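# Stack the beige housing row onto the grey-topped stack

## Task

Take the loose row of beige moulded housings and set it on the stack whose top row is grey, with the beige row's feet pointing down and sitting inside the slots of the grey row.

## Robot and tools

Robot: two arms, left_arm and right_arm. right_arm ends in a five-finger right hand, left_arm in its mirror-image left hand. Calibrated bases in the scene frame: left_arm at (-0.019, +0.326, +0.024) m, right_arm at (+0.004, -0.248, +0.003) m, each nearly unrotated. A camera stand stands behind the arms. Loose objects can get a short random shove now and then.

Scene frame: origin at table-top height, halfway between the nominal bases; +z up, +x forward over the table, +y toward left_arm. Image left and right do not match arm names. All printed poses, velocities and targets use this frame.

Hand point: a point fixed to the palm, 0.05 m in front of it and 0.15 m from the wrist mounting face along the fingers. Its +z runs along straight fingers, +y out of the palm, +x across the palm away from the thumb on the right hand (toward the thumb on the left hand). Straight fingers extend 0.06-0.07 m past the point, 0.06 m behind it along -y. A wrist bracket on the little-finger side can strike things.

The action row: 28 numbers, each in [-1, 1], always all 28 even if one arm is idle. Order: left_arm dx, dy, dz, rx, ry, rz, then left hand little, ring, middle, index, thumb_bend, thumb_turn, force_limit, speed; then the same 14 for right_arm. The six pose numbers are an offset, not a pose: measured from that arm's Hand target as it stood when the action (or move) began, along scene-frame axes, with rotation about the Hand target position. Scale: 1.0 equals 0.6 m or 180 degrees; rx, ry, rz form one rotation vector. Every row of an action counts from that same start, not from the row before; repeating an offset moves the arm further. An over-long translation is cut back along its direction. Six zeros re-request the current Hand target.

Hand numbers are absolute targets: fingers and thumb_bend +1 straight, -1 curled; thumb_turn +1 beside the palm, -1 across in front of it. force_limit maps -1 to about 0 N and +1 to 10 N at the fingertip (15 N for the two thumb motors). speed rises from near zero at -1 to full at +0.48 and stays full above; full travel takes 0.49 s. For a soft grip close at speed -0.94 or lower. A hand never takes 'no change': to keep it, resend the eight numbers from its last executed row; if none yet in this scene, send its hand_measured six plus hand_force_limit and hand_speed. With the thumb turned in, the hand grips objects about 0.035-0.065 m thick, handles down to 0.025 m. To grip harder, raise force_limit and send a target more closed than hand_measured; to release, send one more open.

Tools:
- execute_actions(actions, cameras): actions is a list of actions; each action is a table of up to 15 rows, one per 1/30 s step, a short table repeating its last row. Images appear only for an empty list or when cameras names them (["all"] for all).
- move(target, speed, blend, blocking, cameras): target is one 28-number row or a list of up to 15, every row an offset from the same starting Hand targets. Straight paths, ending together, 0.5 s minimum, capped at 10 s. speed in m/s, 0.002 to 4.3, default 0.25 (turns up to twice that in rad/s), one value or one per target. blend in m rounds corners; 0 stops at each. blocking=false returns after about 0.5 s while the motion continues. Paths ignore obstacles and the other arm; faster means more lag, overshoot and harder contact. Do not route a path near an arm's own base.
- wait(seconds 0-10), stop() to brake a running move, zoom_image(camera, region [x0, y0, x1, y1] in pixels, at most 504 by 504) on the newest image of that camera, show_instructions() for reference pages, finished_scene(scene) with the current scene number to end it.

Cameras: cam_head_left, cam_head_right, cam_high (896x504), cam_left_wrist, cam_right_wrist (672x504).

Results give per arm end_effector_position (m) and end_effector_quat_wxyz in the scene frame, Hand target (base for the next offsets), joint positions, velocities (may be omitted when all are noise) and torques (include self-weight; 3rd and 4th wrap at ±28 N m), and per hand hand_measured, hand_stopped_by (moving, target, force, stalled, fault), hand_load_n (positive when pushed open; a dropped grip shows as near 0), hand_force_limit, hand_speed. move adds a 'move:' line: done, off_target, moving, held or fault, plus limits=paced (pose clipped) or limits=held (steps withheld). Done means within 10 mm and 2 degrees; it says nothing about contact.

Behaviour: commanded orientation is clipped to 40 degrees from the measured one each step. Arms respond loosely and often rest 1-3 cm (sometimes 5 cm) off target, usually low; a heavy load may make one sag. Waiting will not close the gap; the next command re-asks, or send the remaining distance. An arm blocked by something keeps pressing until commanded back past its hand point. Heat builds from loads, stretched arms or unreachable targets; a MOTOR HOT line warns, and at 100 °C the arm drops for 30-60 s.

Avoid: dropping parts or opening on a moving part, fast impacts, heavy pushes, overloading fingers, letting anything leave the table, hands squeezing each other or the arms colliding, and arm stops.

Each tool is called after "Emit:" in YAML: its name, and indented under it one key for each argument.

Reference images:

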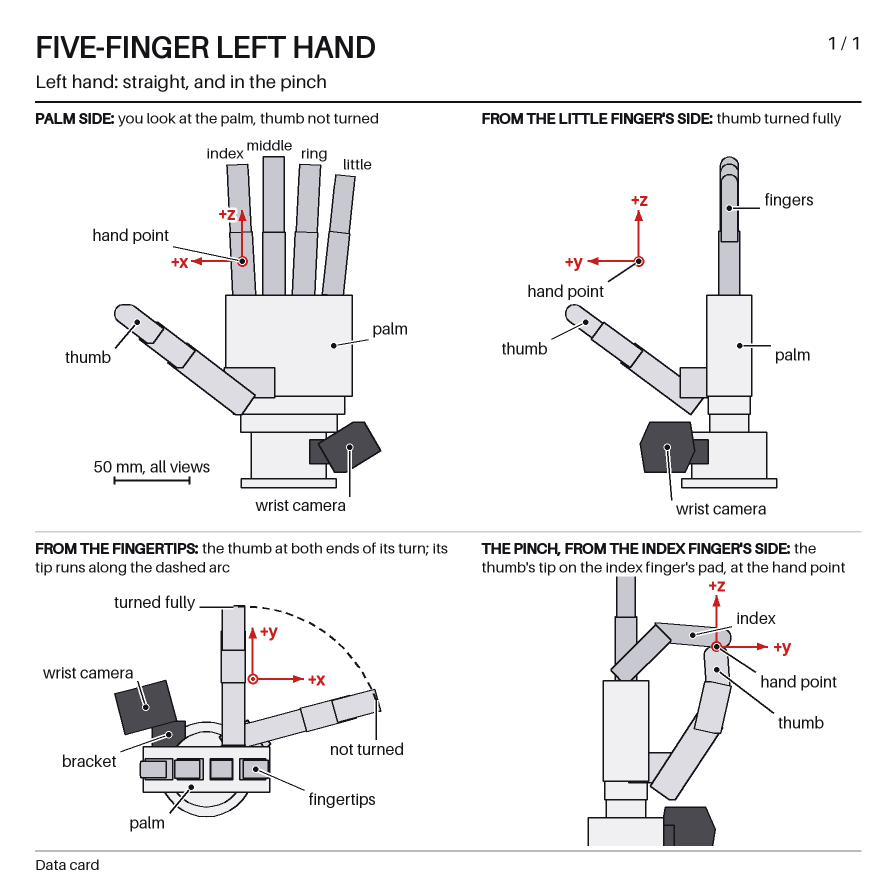

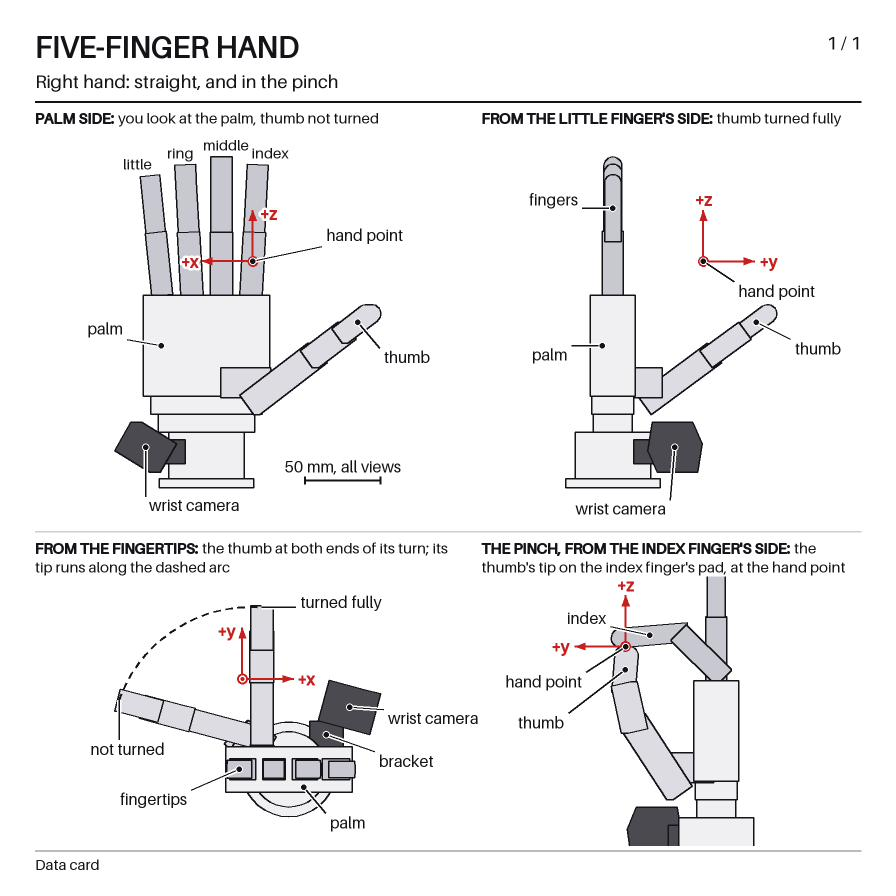

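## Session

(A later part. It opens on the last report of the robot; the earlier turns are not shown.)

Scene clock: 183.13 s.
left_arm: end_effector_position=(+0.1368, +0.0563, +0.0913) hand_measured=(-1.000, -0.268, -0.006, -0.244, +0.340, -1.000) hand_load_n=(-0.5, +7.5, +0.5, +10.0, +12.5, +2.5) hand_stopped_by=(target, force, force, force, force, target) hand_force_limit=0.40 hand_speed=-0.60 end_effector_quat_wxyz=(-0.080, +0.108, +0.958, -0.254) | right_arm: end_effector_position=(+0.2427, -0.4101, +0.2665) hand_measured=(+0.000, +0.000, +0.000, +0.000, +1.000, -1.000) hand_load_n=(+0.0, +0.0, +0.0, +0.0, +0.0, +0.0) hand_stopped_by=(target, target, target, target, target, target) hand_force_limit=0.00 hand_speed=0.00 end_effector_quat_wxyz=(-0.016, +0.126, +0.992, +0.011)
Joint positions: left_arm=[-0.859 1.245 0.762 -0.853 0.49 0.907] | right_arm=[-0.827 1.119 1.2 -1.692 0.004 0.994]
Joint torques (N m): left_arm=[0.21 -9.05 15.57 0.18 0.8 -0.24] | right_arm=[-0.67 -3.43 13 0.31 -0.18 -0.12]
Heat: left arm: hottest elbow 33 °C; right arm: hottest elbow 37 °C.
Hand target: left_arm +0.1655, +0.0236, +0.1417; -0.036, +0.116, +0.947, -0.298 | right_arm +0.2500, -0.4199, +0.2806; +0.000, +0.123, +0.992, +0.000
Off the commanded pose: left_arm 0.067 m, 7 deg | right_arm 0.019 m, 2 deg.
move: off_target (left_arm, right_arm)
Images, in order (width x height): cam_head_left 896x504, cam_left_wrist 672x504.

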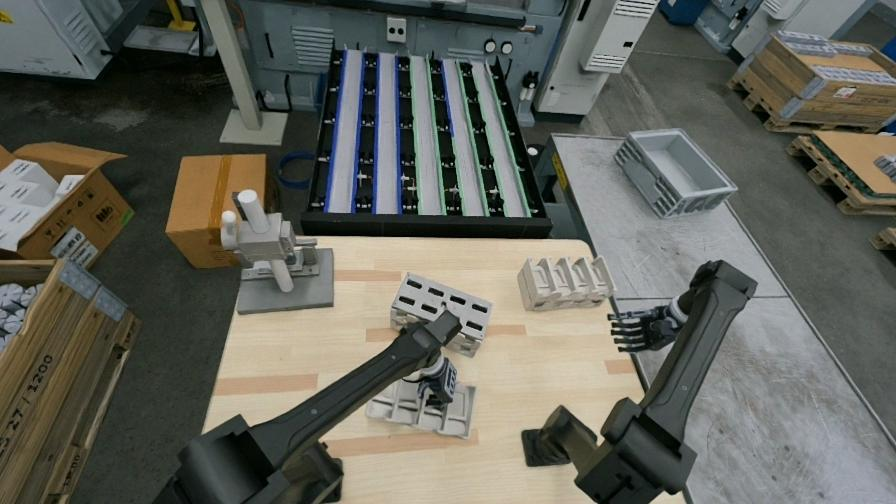

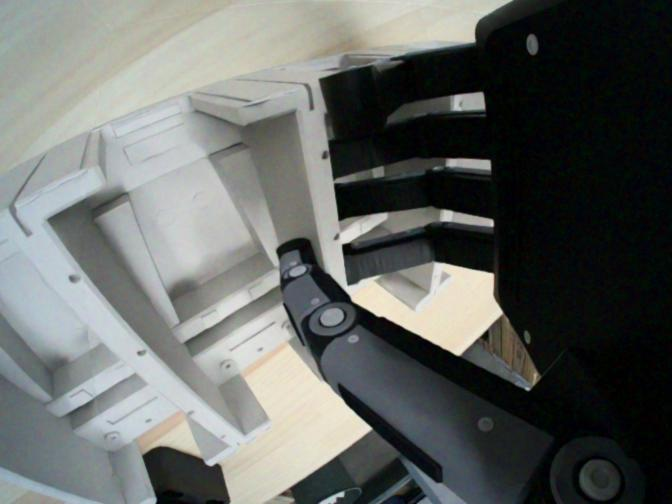

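Emit:
zoom_image:
  camera: "cam_head_left"
  region: [350, 340, 490, 450]

Emit:
wait:
  seconds: 0.2
  cameras: ["cam_high", "cam_head_right"]

Emit:
zoom_image:
  camera: "cam_high"
  region: [270, 100, 480, 290]

Emit:
zoom_image:
  camera: "cam_head_right"
  region: [350, 340, 490, 450]

Scaled by 3.600 from the camera's 896x504 image, which has a finer 1280x720 frame.

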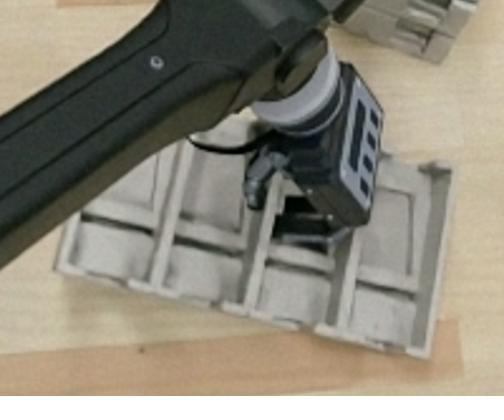

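Scene clock: 185.07 s.
left_arm: end_effector_position=(+0.1368, +0.0563, +0.0913) hand_measured=(-1.000, -0.268, -0.006, -0.244, +0.340, -1.000) hand_load_n=(-0.5, +7.5, +0.5, +10.0, +12.0, +2.5) hand_stopped_by=(target, force, force, force, force, target) hand_force_limit=0.40 hand_speed=-0.60 end_effector_quat_wxyz=(-0.080, +0.108, +0.958, -0.254) | right_arm: end_effector_position=(+0.2427, -0.4101, +0.2665) hand_measured=(+0.000, +0.000, +0.000, +0.000, +1.000, -1.000) hand_load_n=(+0.0, +0.0, +0.0, +0.0, +0.0, +0.0) hand_stopped_by=(target, target, target, target, target, target) hand_force_limit=0.00 hand_speed=0.00 end_effector_quat_wxyz=(-0.016, +0.126, +0.992, +0.011)
Joint positions: left_arm=[-0.859 1.245 0.762 -0.853 0.49 0.907] | right_arm=[-0.827 1.119 1.2 -1.692 0.004 0.994]
Joint torques (N m): left_arm=[0.26 -9.05 15.56 0.2 0.8 -0.24] | right_arm=[-0.67 -3.43 13.01 0.31 -0.18 -0.12]
Heat: left arm: hottest elbow 34 °C; right arm: hottest elbow 37 °C.
Hand target: left_arm +0.1655, +0.0236, +0.1417; -0.036, +0.116, +0.947, -0.298 | right_arm +0.2500, -0.4199, +0.2806; +0.000, +0.123, +0.992, +0.000
Off the commanded pose: left_arm 0.067 m, 7 deg | right_arm 0.019 m, 2 deg.
wait: 0.20 s; at rest from the start
Images, in order (width x height): cam_head_right 896x504, cam_high 896x504.

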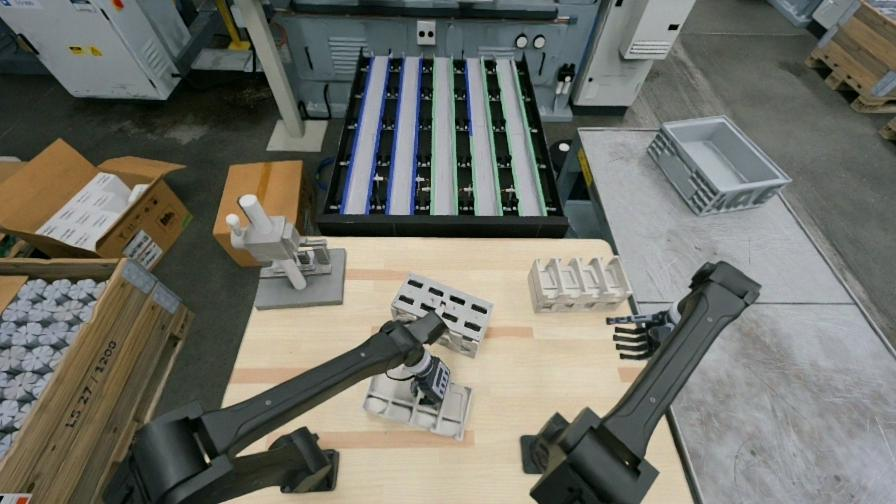

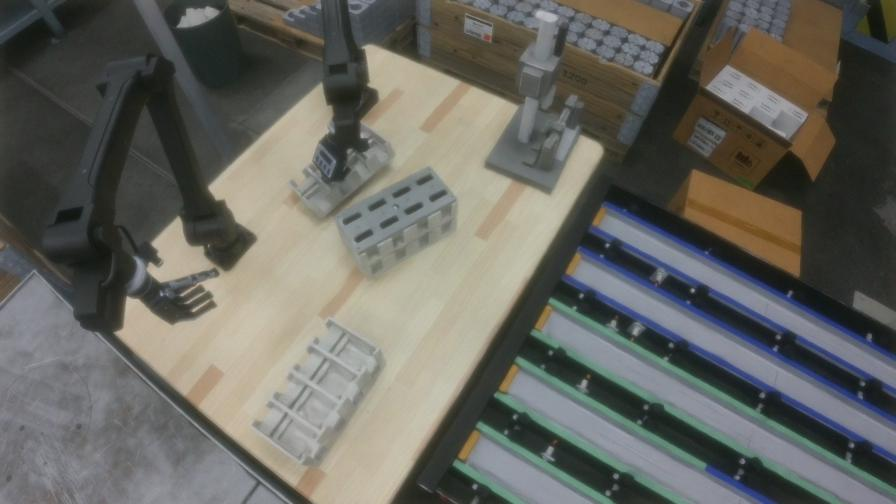

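Scaled by 2.400 from the camera's 896x504 image, which has a finer 1280x720 frame.

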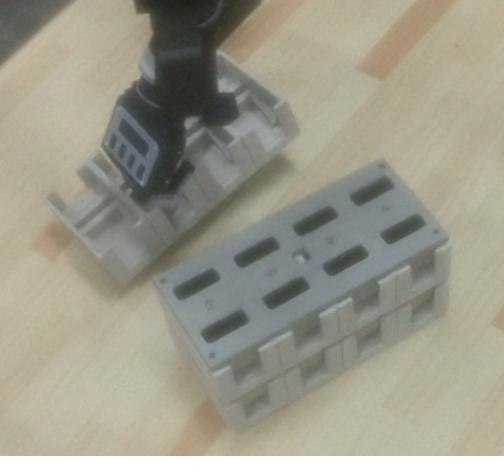

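Scaled by 3.600 from the camera's 896x504 image, which has a finer 1280x720 frame.

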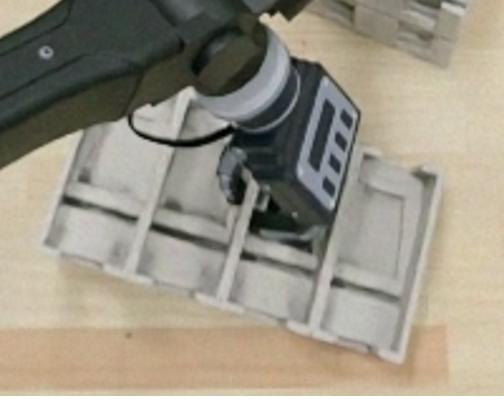

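Emit:
move:
  target: [0.03, -0.03, 0.1, 0,0,0, -1,-0.5,-0.5,-0.5,-0.65,-1,0.4,-0.6, 0,0,0,0,0,0,0,0,0,0,1,-1,0,0]
  speed: 0.05
  cameras: ["all"]

Emit:
zoom_image:
  camera: "cam_high"
  region: [270, 100, 480, 290]

Emit:
zoom_image:
  camera: "cam_head_right"
  region: [350, 320, 490, 450]

Scene clock: 188.73 s.
left_arm: end_effector_position=(+0.1691, +0.0188, +0.1819) hand_measured=(-1.000, -0.268, -0.006, -0.246, +0.336, -1.000) hand_load_n=(+0.0, +0.0, +0.5, +0.0, +0.0, +0.0) hand_stopped_by=(target, force, force, force, force, target) hand_force_limit=0.40 hand_speed=-0.60 end_effector_quat_wxyz=(-0.050, +0.117, +0.950, -0.285) | right_arm: end_effector_position=(+0.2427, -0.4101, +0.2665) hand_measured=(+0.000, +0.000, +0.000, +0.000, +1.000, -1.000) hand_load_n=(+0.0, +0.0, +0.0, +0.0, +0.0, +0.0) hand_stopped_by=(target, target, target, target, target, target) hand_force_limit=0.00 hand_speed=0.00 end_effector_quat_wxyz=(-0.016, +0.126, +0.992, +0.011)
Joint positions: left_arm=[-0.859 1.223 0.993 -1.014 0.497 0.903] | right_arm=[-0.827 1.119 1.2 -1.692 0.004 0.994]
Joint torques (N m): left_arm=[0.44 -5.13 13.22 0.43 0.55 -0.17] | right_arm=[-0.73 -3.49 13.01 0.32 -0.19 -0.12]
Heat: left arm: hottest elbow 34 °C; right arm: hottest elbow 38 °C.
Hand target: left_arm +0.1834, +0.0056, +0.2018; -0.036, +0.116, +0.947, -0.298 | right_arm +0.2500, -0.4199, +0.2806; +0.000, +0.123, +0.992, +0.000
Off the commanded pose: left_arm 0.028 m, 2 deg | right_arm 0.019 m, 2 deg.
move: off_target (left_arm, right_arm)

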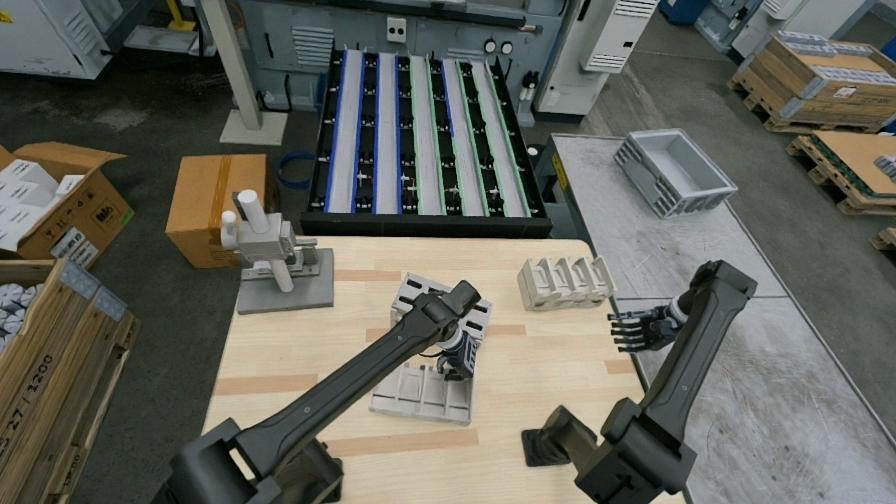

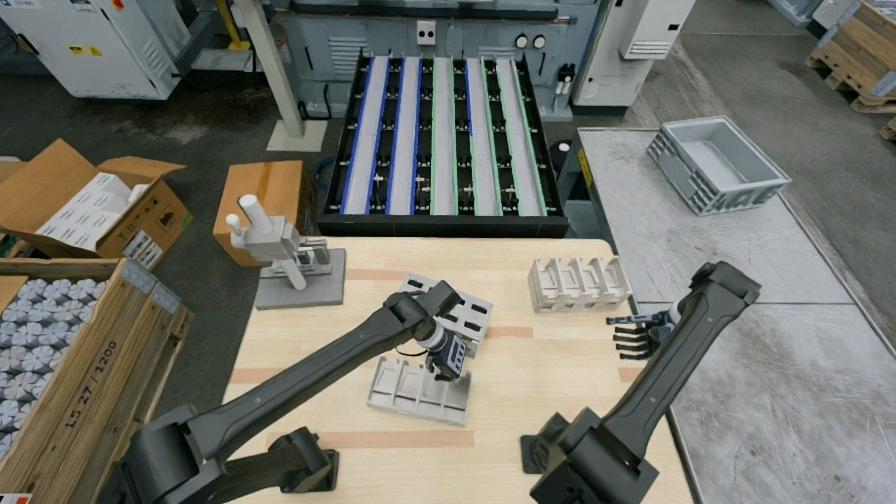

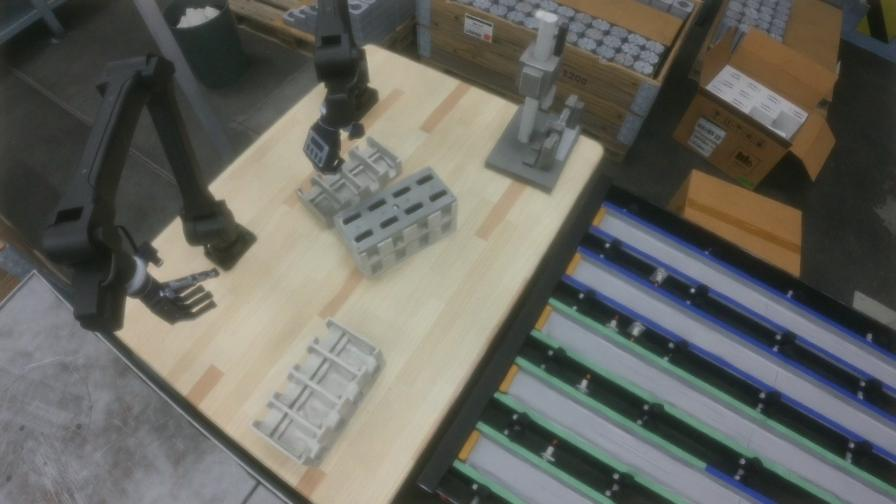

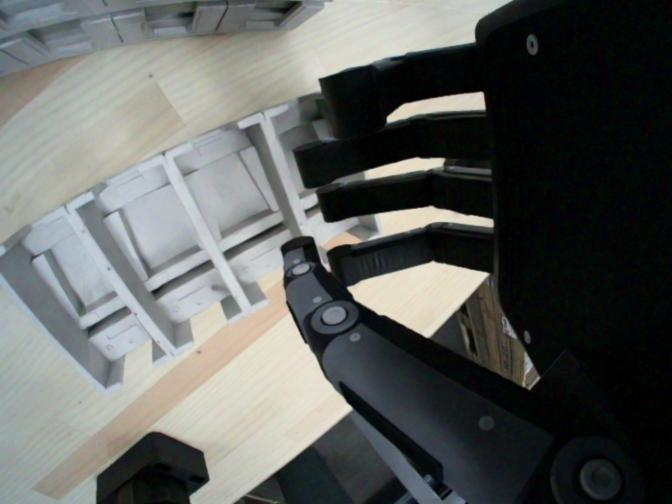

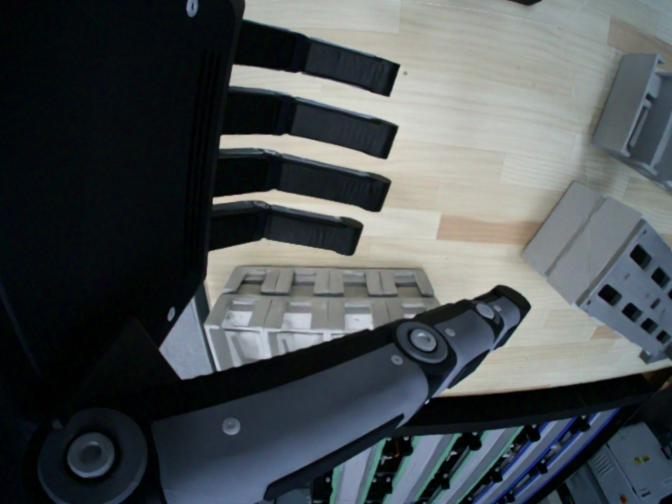

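Scaled by 2.400 from the camera's 896x504 image, which has a finer 1280x720 frame.

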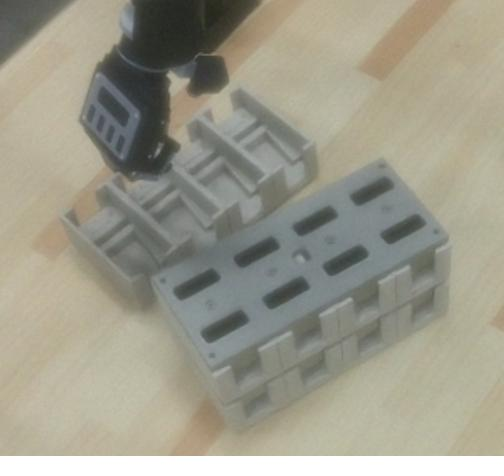

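Scaled by 3.600 from the camera's 896x504 image, which has a finer 1280x720 frame.

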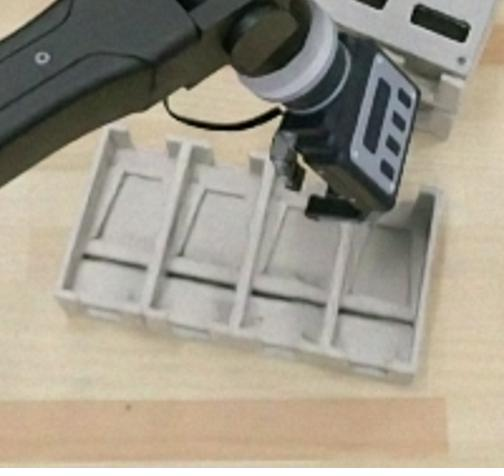

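Emit:
move:
  target:
    - [0.01, 0.45, 0.0, 0.1886,-0.047,0.0167, -1,-1,-1,-1,1,-1,0.2,0, 0.0,0.233,-0.1,0,0,0.5,-1,-1,-1,-1,1,-1,0,0]
    - [0.01, 0.52, -0.1, 0.1886,-0.047,0.0167, -1,-1,-1,-1,1,-1,0.2,0, -0.2,0.35,-0.22,0,0,-0.983,-1,-1,-1,-1,1,-1,0,0]
  speed: 0.3
  cameras: ["all"]

Scene clock: 226.40 s.
left_arm: end_effector_position=(+0.1886, +0.3161, +0.1419) hand_measured=(-1.000, -1.000, -1.000, -1.000, +1.000, -1.000) hand_load_n=(+0.0, +0.0, +0.0, +0.0, +0.0, +0.0) hand_stopped_by=(target, target, target, target, target, target) hand_force_limit=0.20 hand_speed=0.00 end_effector_quat_wxyz=(+0.000, +0.097, +0.995, +0.001) | right_arm: end_effector_position=(+0.1312, -0.2091, +0.1524) hand_measured=(-1.000, -1.000, -1.000, -1.000, +1.000, -1.000) hand_load_n=(+0.0, +0.0, +0.5, +0.0, +0.0, +0.0) hand_stopped_by=(target, target, target, target, target, target) hand_force_limit=0.00 hand_speed=0.00 end_effector_quat_wxyz=(+0.000, +0.995, -0.104, +0.001)
Joint positions: left_arm=[-0.348 0.984 0.727 -1.314 -0.003 1.447] | right_arm=[0.5 0.815 0.724 -1.478 0.002 -0.864]
Joint torques (N m): left_arm=[0.5 -2.73 7.27 0.55 0.13 -0.05] | right_arm=[0.09 -0.38 8.16 0.5 -0.02 -0.12]
Heat: left arm: hottest elbow 36 °C; right arm: hottest elbow 38 °C.
Hand target: left_arm +0.1895, +0.3176, +0.1417; +0.008, +0.097, +0.995, -0.001 | right_arm +0.1302, -0.2100, +0.1487; +0.000, +0.995, -0.096, +0.001
Off the commanded pose: left_arm 0.002 m, 1 deg | right_arm 0.004 m, 1 deg.
move: done

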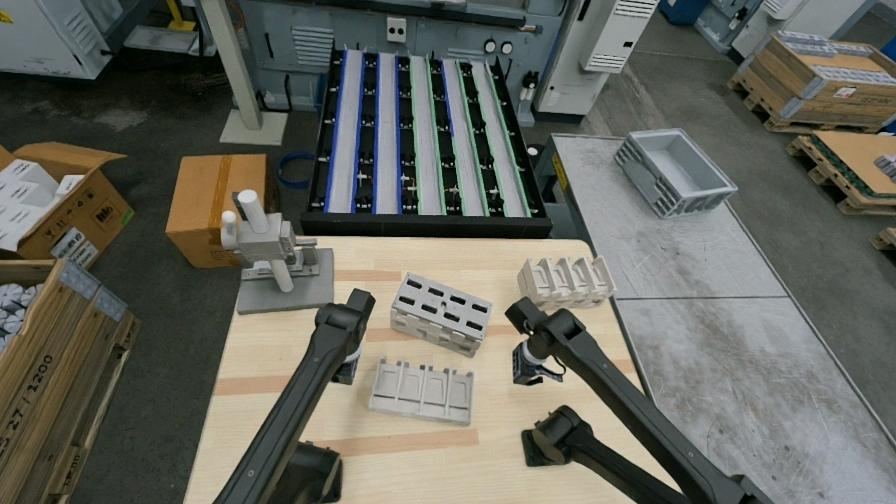

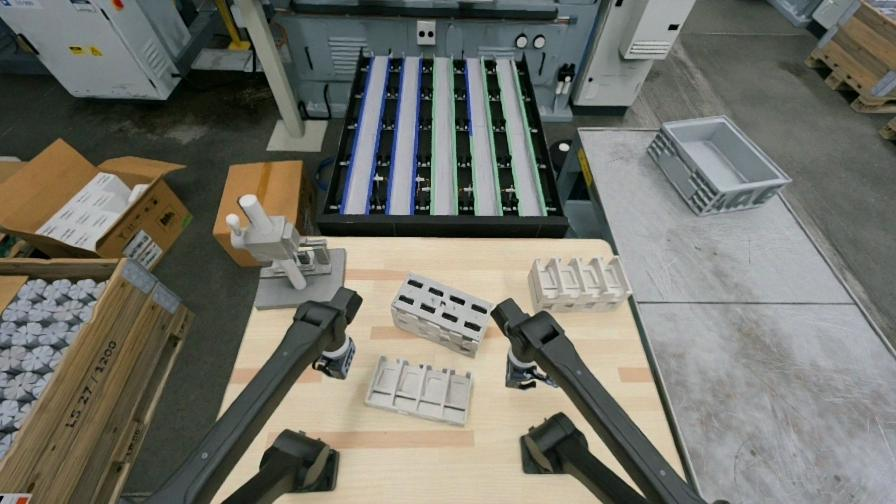

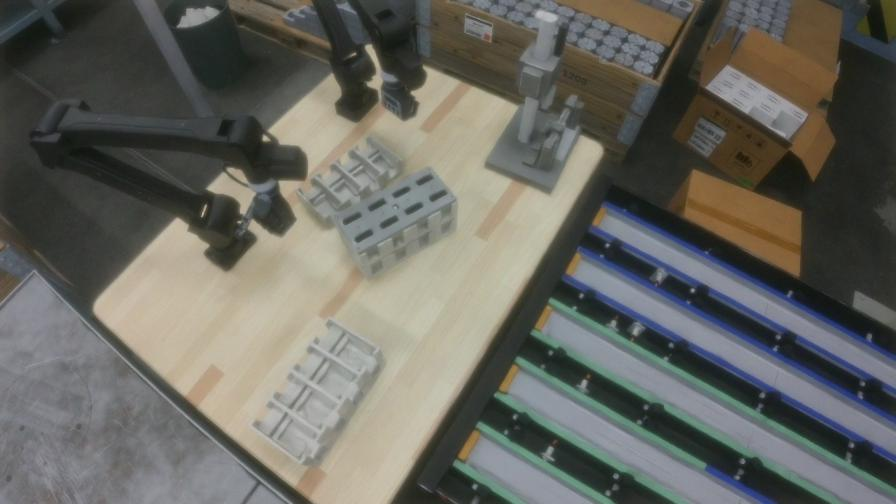

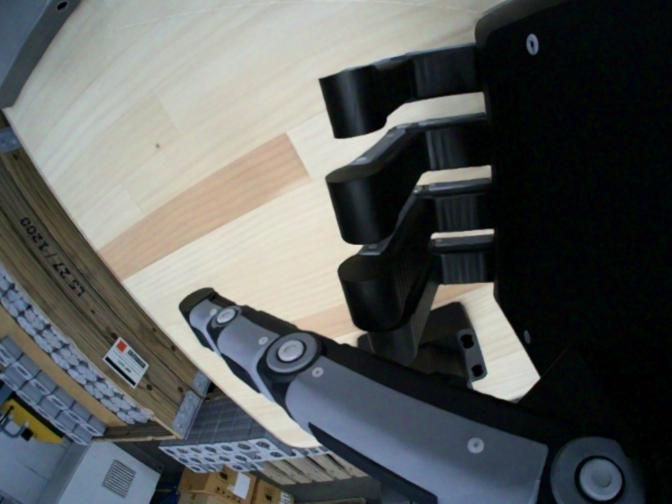

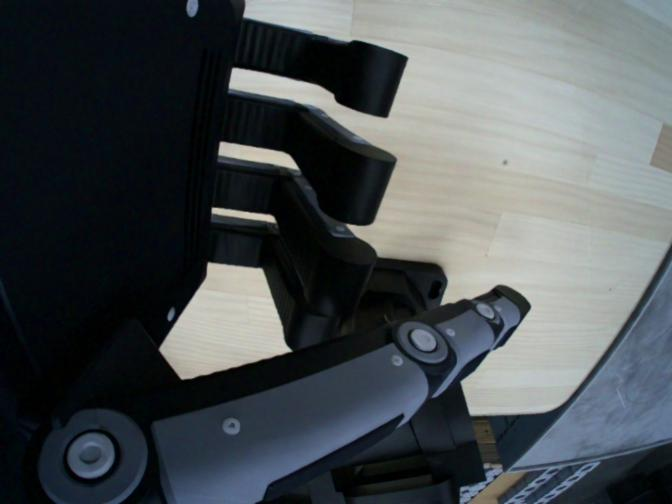

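Emit:
zoom_image:
  camera: "cam_head_left"
  region: [310, 280, 590, 440]

Emit:
zoom_image:
  camera: "cam_high"
  region: [180, 70, 480, 290]

Scaled by 1.800 from the camera's 896x504 image, which has a finer 1280x720 frame.

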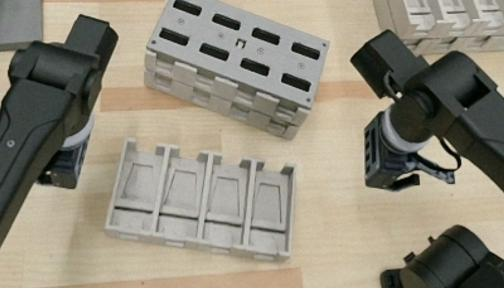

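Scaled by 1.680 from the camera's 896x504 image, which has a finer 1280x720 frame.

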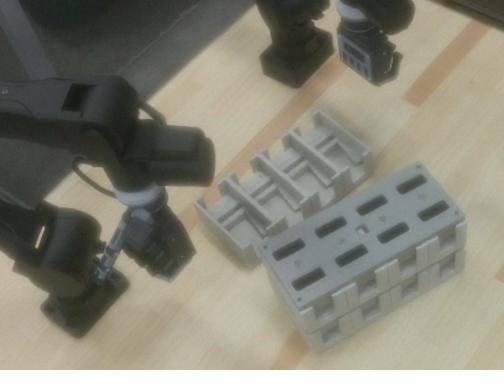

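Emit:
move:
  target:
    - [0.0, 0.0, -0.2, 0,0,0, -1,-1,-1,-1,1,-1,0.2,0, -0.02,0.0,-0.2,0,0,0,-1,-1,-1,-1,1,-1,0,0]
    - [0.0, -0.04, -0.21, 0,0,0, -1,-1,-1,-1,1,-1,0.2,0, -0.02,0.05,-0.22,0,0,0,-1,-1,-1,-1,1,-1,0,0]
  speed: 0.15
  cameras: ["all"]

Emit:
zoom_image:
  camera: "cam_head_left"
  region: [330, 320, 530, 440]

Emit:
zoom_image:
  camera: "cam_head_right"
  region: [330, 320, 530, 440]

Emit:
zoom_image:
  camera: "cam_high"
  region: [220, 90, 460, 260]

Scene clock: 231.07 s.
left_arm: end_effector_position=(+0.1845, +0.2965, +0.0151) hand_measured=(-1.000, -1.000, -1.000, -1.000, +1.000, -1.000) hand_load_n=(+0.0, +0.0, +0.0, +0.0, +0.0, +0.0) hand_stopped_by=(target, target, target, target, target, target) hand_force_limit=0.20 hand_speed=0.00 end_effector_quat_wxyz=(+0.002, +0.099, +0.995, +0.000) | right_arm: end_effector_position=(+0.1161, -0.1830, +0.0164) hand_measured=(-1.000, -1.000, -1.000, -1.000, +1.000, -1.000) hand_load_n=(+0.0, +0.0, +0.0, +0.0, +0.0, +0.0) hand_stopped_by=(target, target, target, target, target, target) hand_force_limit=0.00 hand_speed=0.00 end_effector_quat_wxyz=(+0.003, +0.996, -0.091, -0.004)
Joint positions: left_arm=[-0.43 1.205 0.496 -0.857 -0.002 1.368] | right_arm=[0.662 0.996 0.433 -1.017 -0.001 -0.728]
Joint torques (N m): left_arm=[-0.26 -2.26 6.68 0.57 0.06 -0.2] | right_arm=[0.21 -0.85 8.14 0.5 0.09 0.13]
Heat: left arm: hottest elbow 35 °C; right arm: hottest elbow 37 °C.
Hand target: left_arm +0.1895, +0.2936, +0.0157; +0.008, +0.097, +0.995, -0.001 | right_arm +0.1181, -0.1800, +0.0166; +0.000, +0.995, -0.096, +0.001
Off the commanded pose: left_arm 0.006 m, 1 deg | right_arm 0.004 m, 1 deg.
move: done

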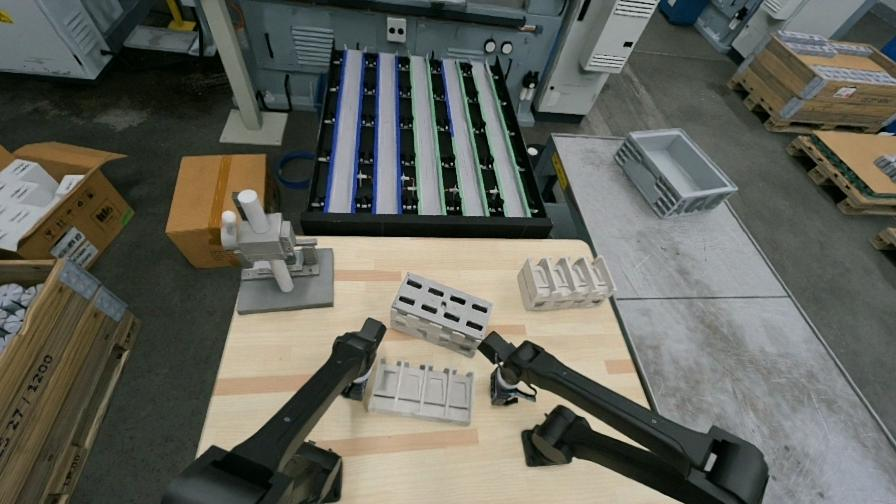

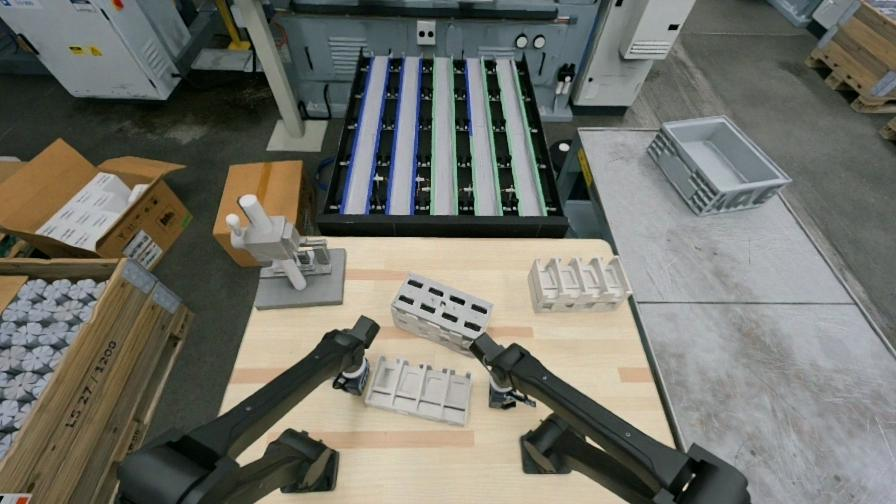

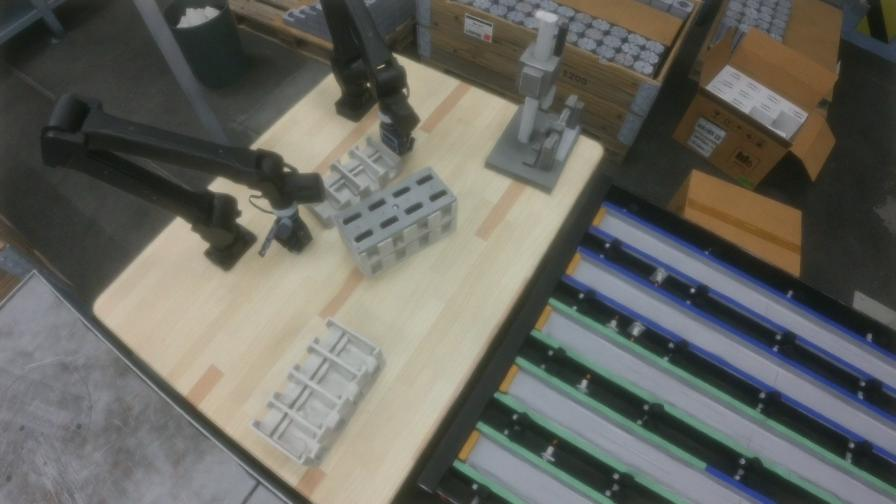

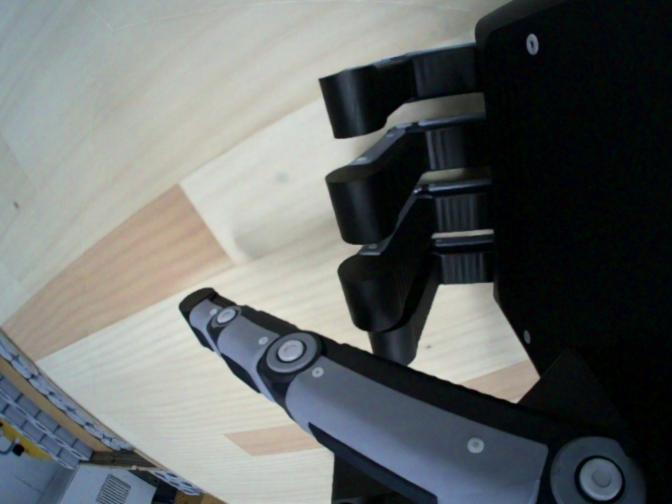

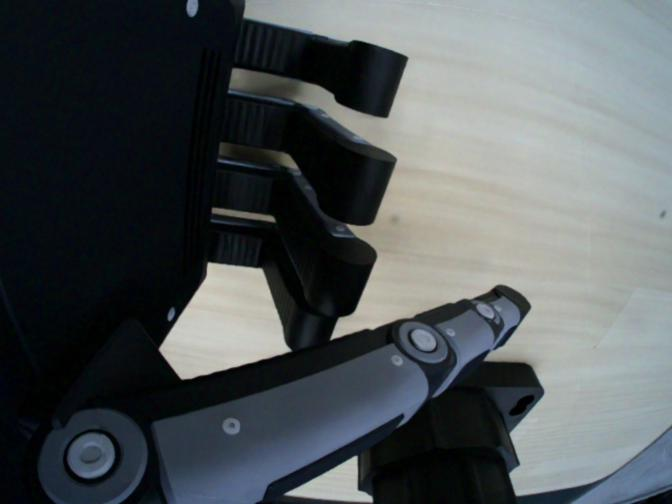

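Scaled by 2.520 from the camera's 896x504 image, which has a finer 1280x720 frame.

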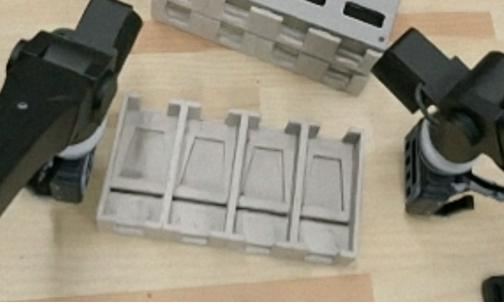

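Scaled by 2.520 from the camera's 896x504 image, which has a finer 1280x720 frame.

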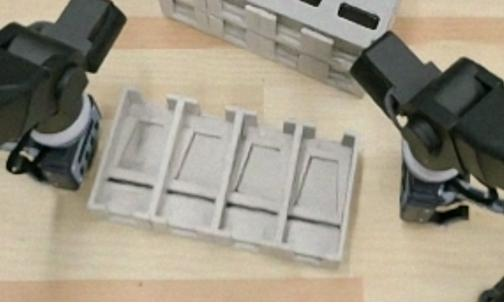

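Scaled by 2.100 from the camera's 896x504 image, which has a finer 1280x720 frame.

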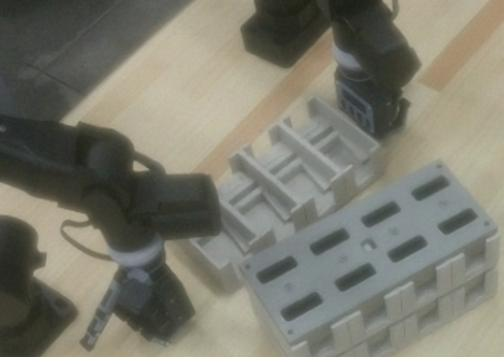

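Emit:
move:
  target:
    - [-0.005, -0.045, -0.01, 0,0,0, -1,-1,-1,-1,1,-1,0.2,0, -0.01,0.07,-0.01,0,0,0,-1,-1,-1,-1,1,-1,0,0]
  speed: 0.08
  cameras: ["all"]

Emit:
zoom_image:
  camera: "cam_head_left"
  region: [330, 320, 530, 440]

Emit:
zoom_image:
  camera: "cam_head_right"
  region: [330, 320, 530, 440]

Scene clock: 234.47 s.
left_arm: end_effector_position=(+0.1773, +0.2770, +0.0079) hand_measured=(-1.000, -1.000, -1.000, -1.000, +1.000, -1.000) hand_load_n=(-1.0, +0.0, +0.0, +0.5, +0.0, +0.0) hand_stopped_by=(target, target, target, target, target, target) hand_force_limit=0.20 hand_speed=0.00 end_effector_quat_wxyz=(+0.000, +0.097, +0.995, +0.006) | right_arm: end_effector_position=(+0.1037, -0.1508, +0.0063) hand_measured=(-1.000, -1.000, -1.000, -1.000, +1.000, -1.000) hand_load_n=(-1.0, +0.0, +0.0, +0.0, +0.0, +0.0) hand_stopped_by=(target, target, target, target, target, target) hand_force_limit=0.00 hand_speed=0.00 end_effector_quat_wxyz=(+0.011, +0.996, -0.093, -0.007)
Joint positions: left_arm=[-0.522 1.241 0.496 -0.83 -0.01 1.273] | right_arm=[0.826 1.087 0.45 -0.959 0.003 -0.561]
Joint torques (N m): left_arm=[-1.03 -1.96 7.64 0.62 0.29 -0.26] | right_arm=[0.44 -0.85 9.94 0.54 -0.08 0.15]
Heat: left arm: hottest elbow 35 °C; right arm: hottest elbow 37 °C.
Hand target: left_arm +0.1865, +0.2667, +0.0096; +0.008, +0.097, +0.995, -0.001 | right_arm +0.1121, -0.1381, +0.0106; +0.000, +0.995, -0.096, +0.000
Off the commanded pose: left_arm 0.014 m, 1 deg | right_arm 0.016 m, 2 deg.
move: off_target (left_arm, right_arm)

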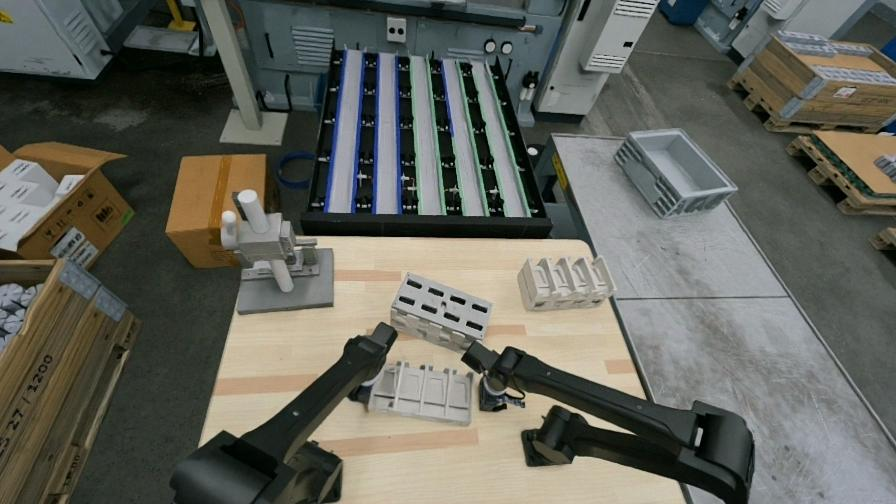

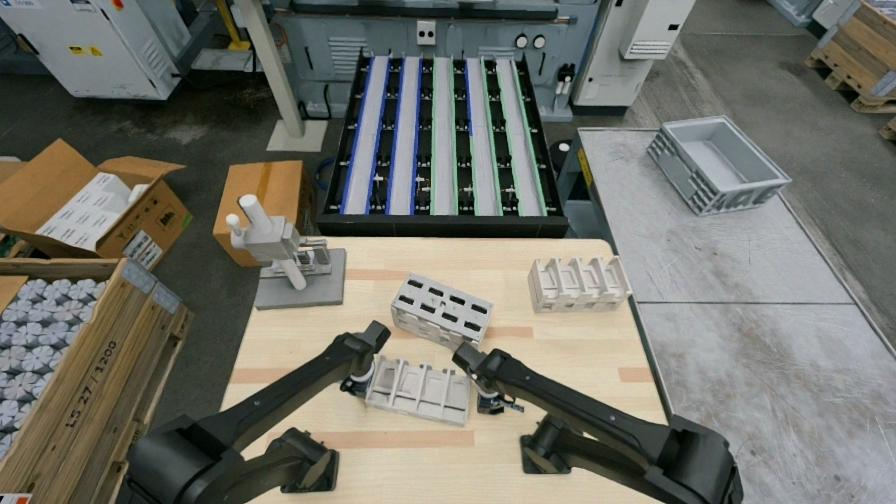

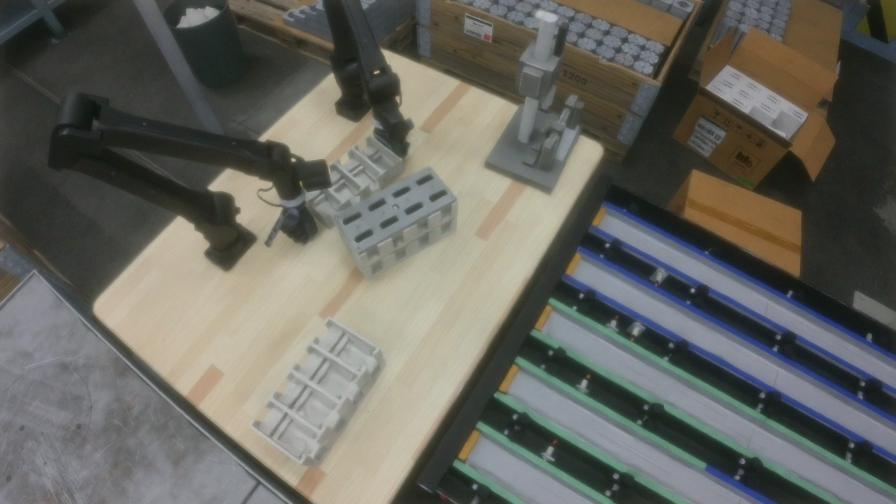

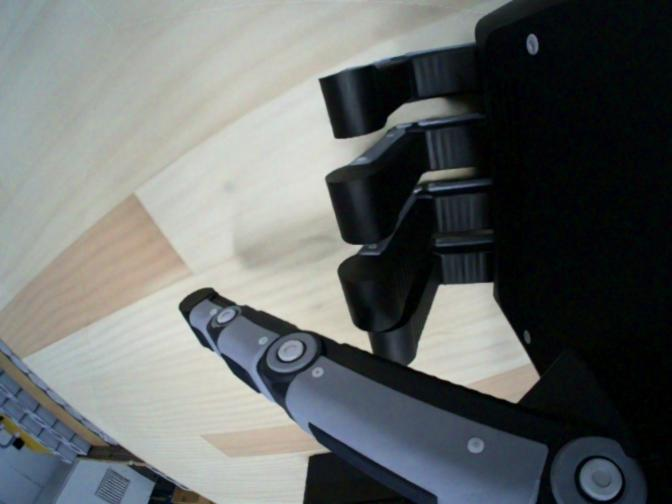

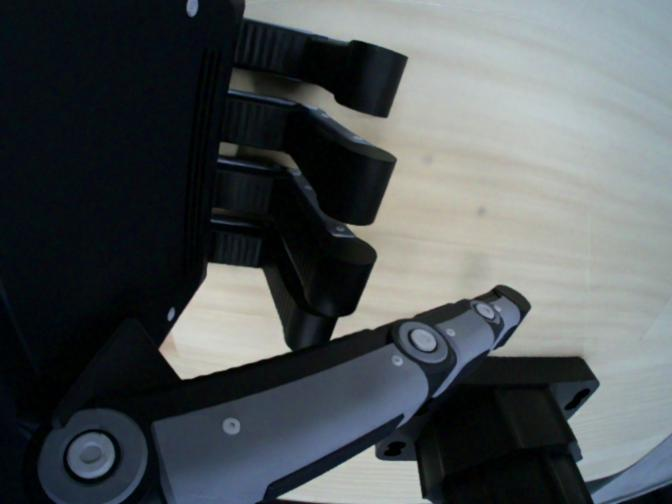

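Scaled by 2.520 from the camera's 896x504 image, which has a finer 1280x720 frame.

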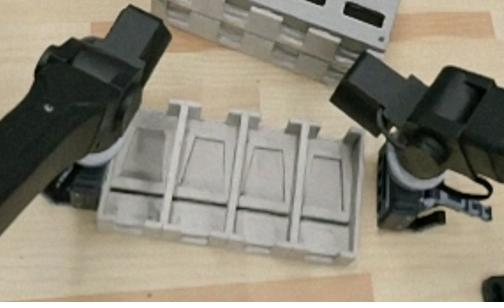

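Scaled by 2.520 from the camera's 896x504 image, which has a finer 1280x720 frame.

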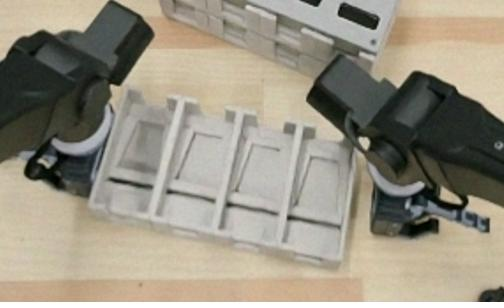

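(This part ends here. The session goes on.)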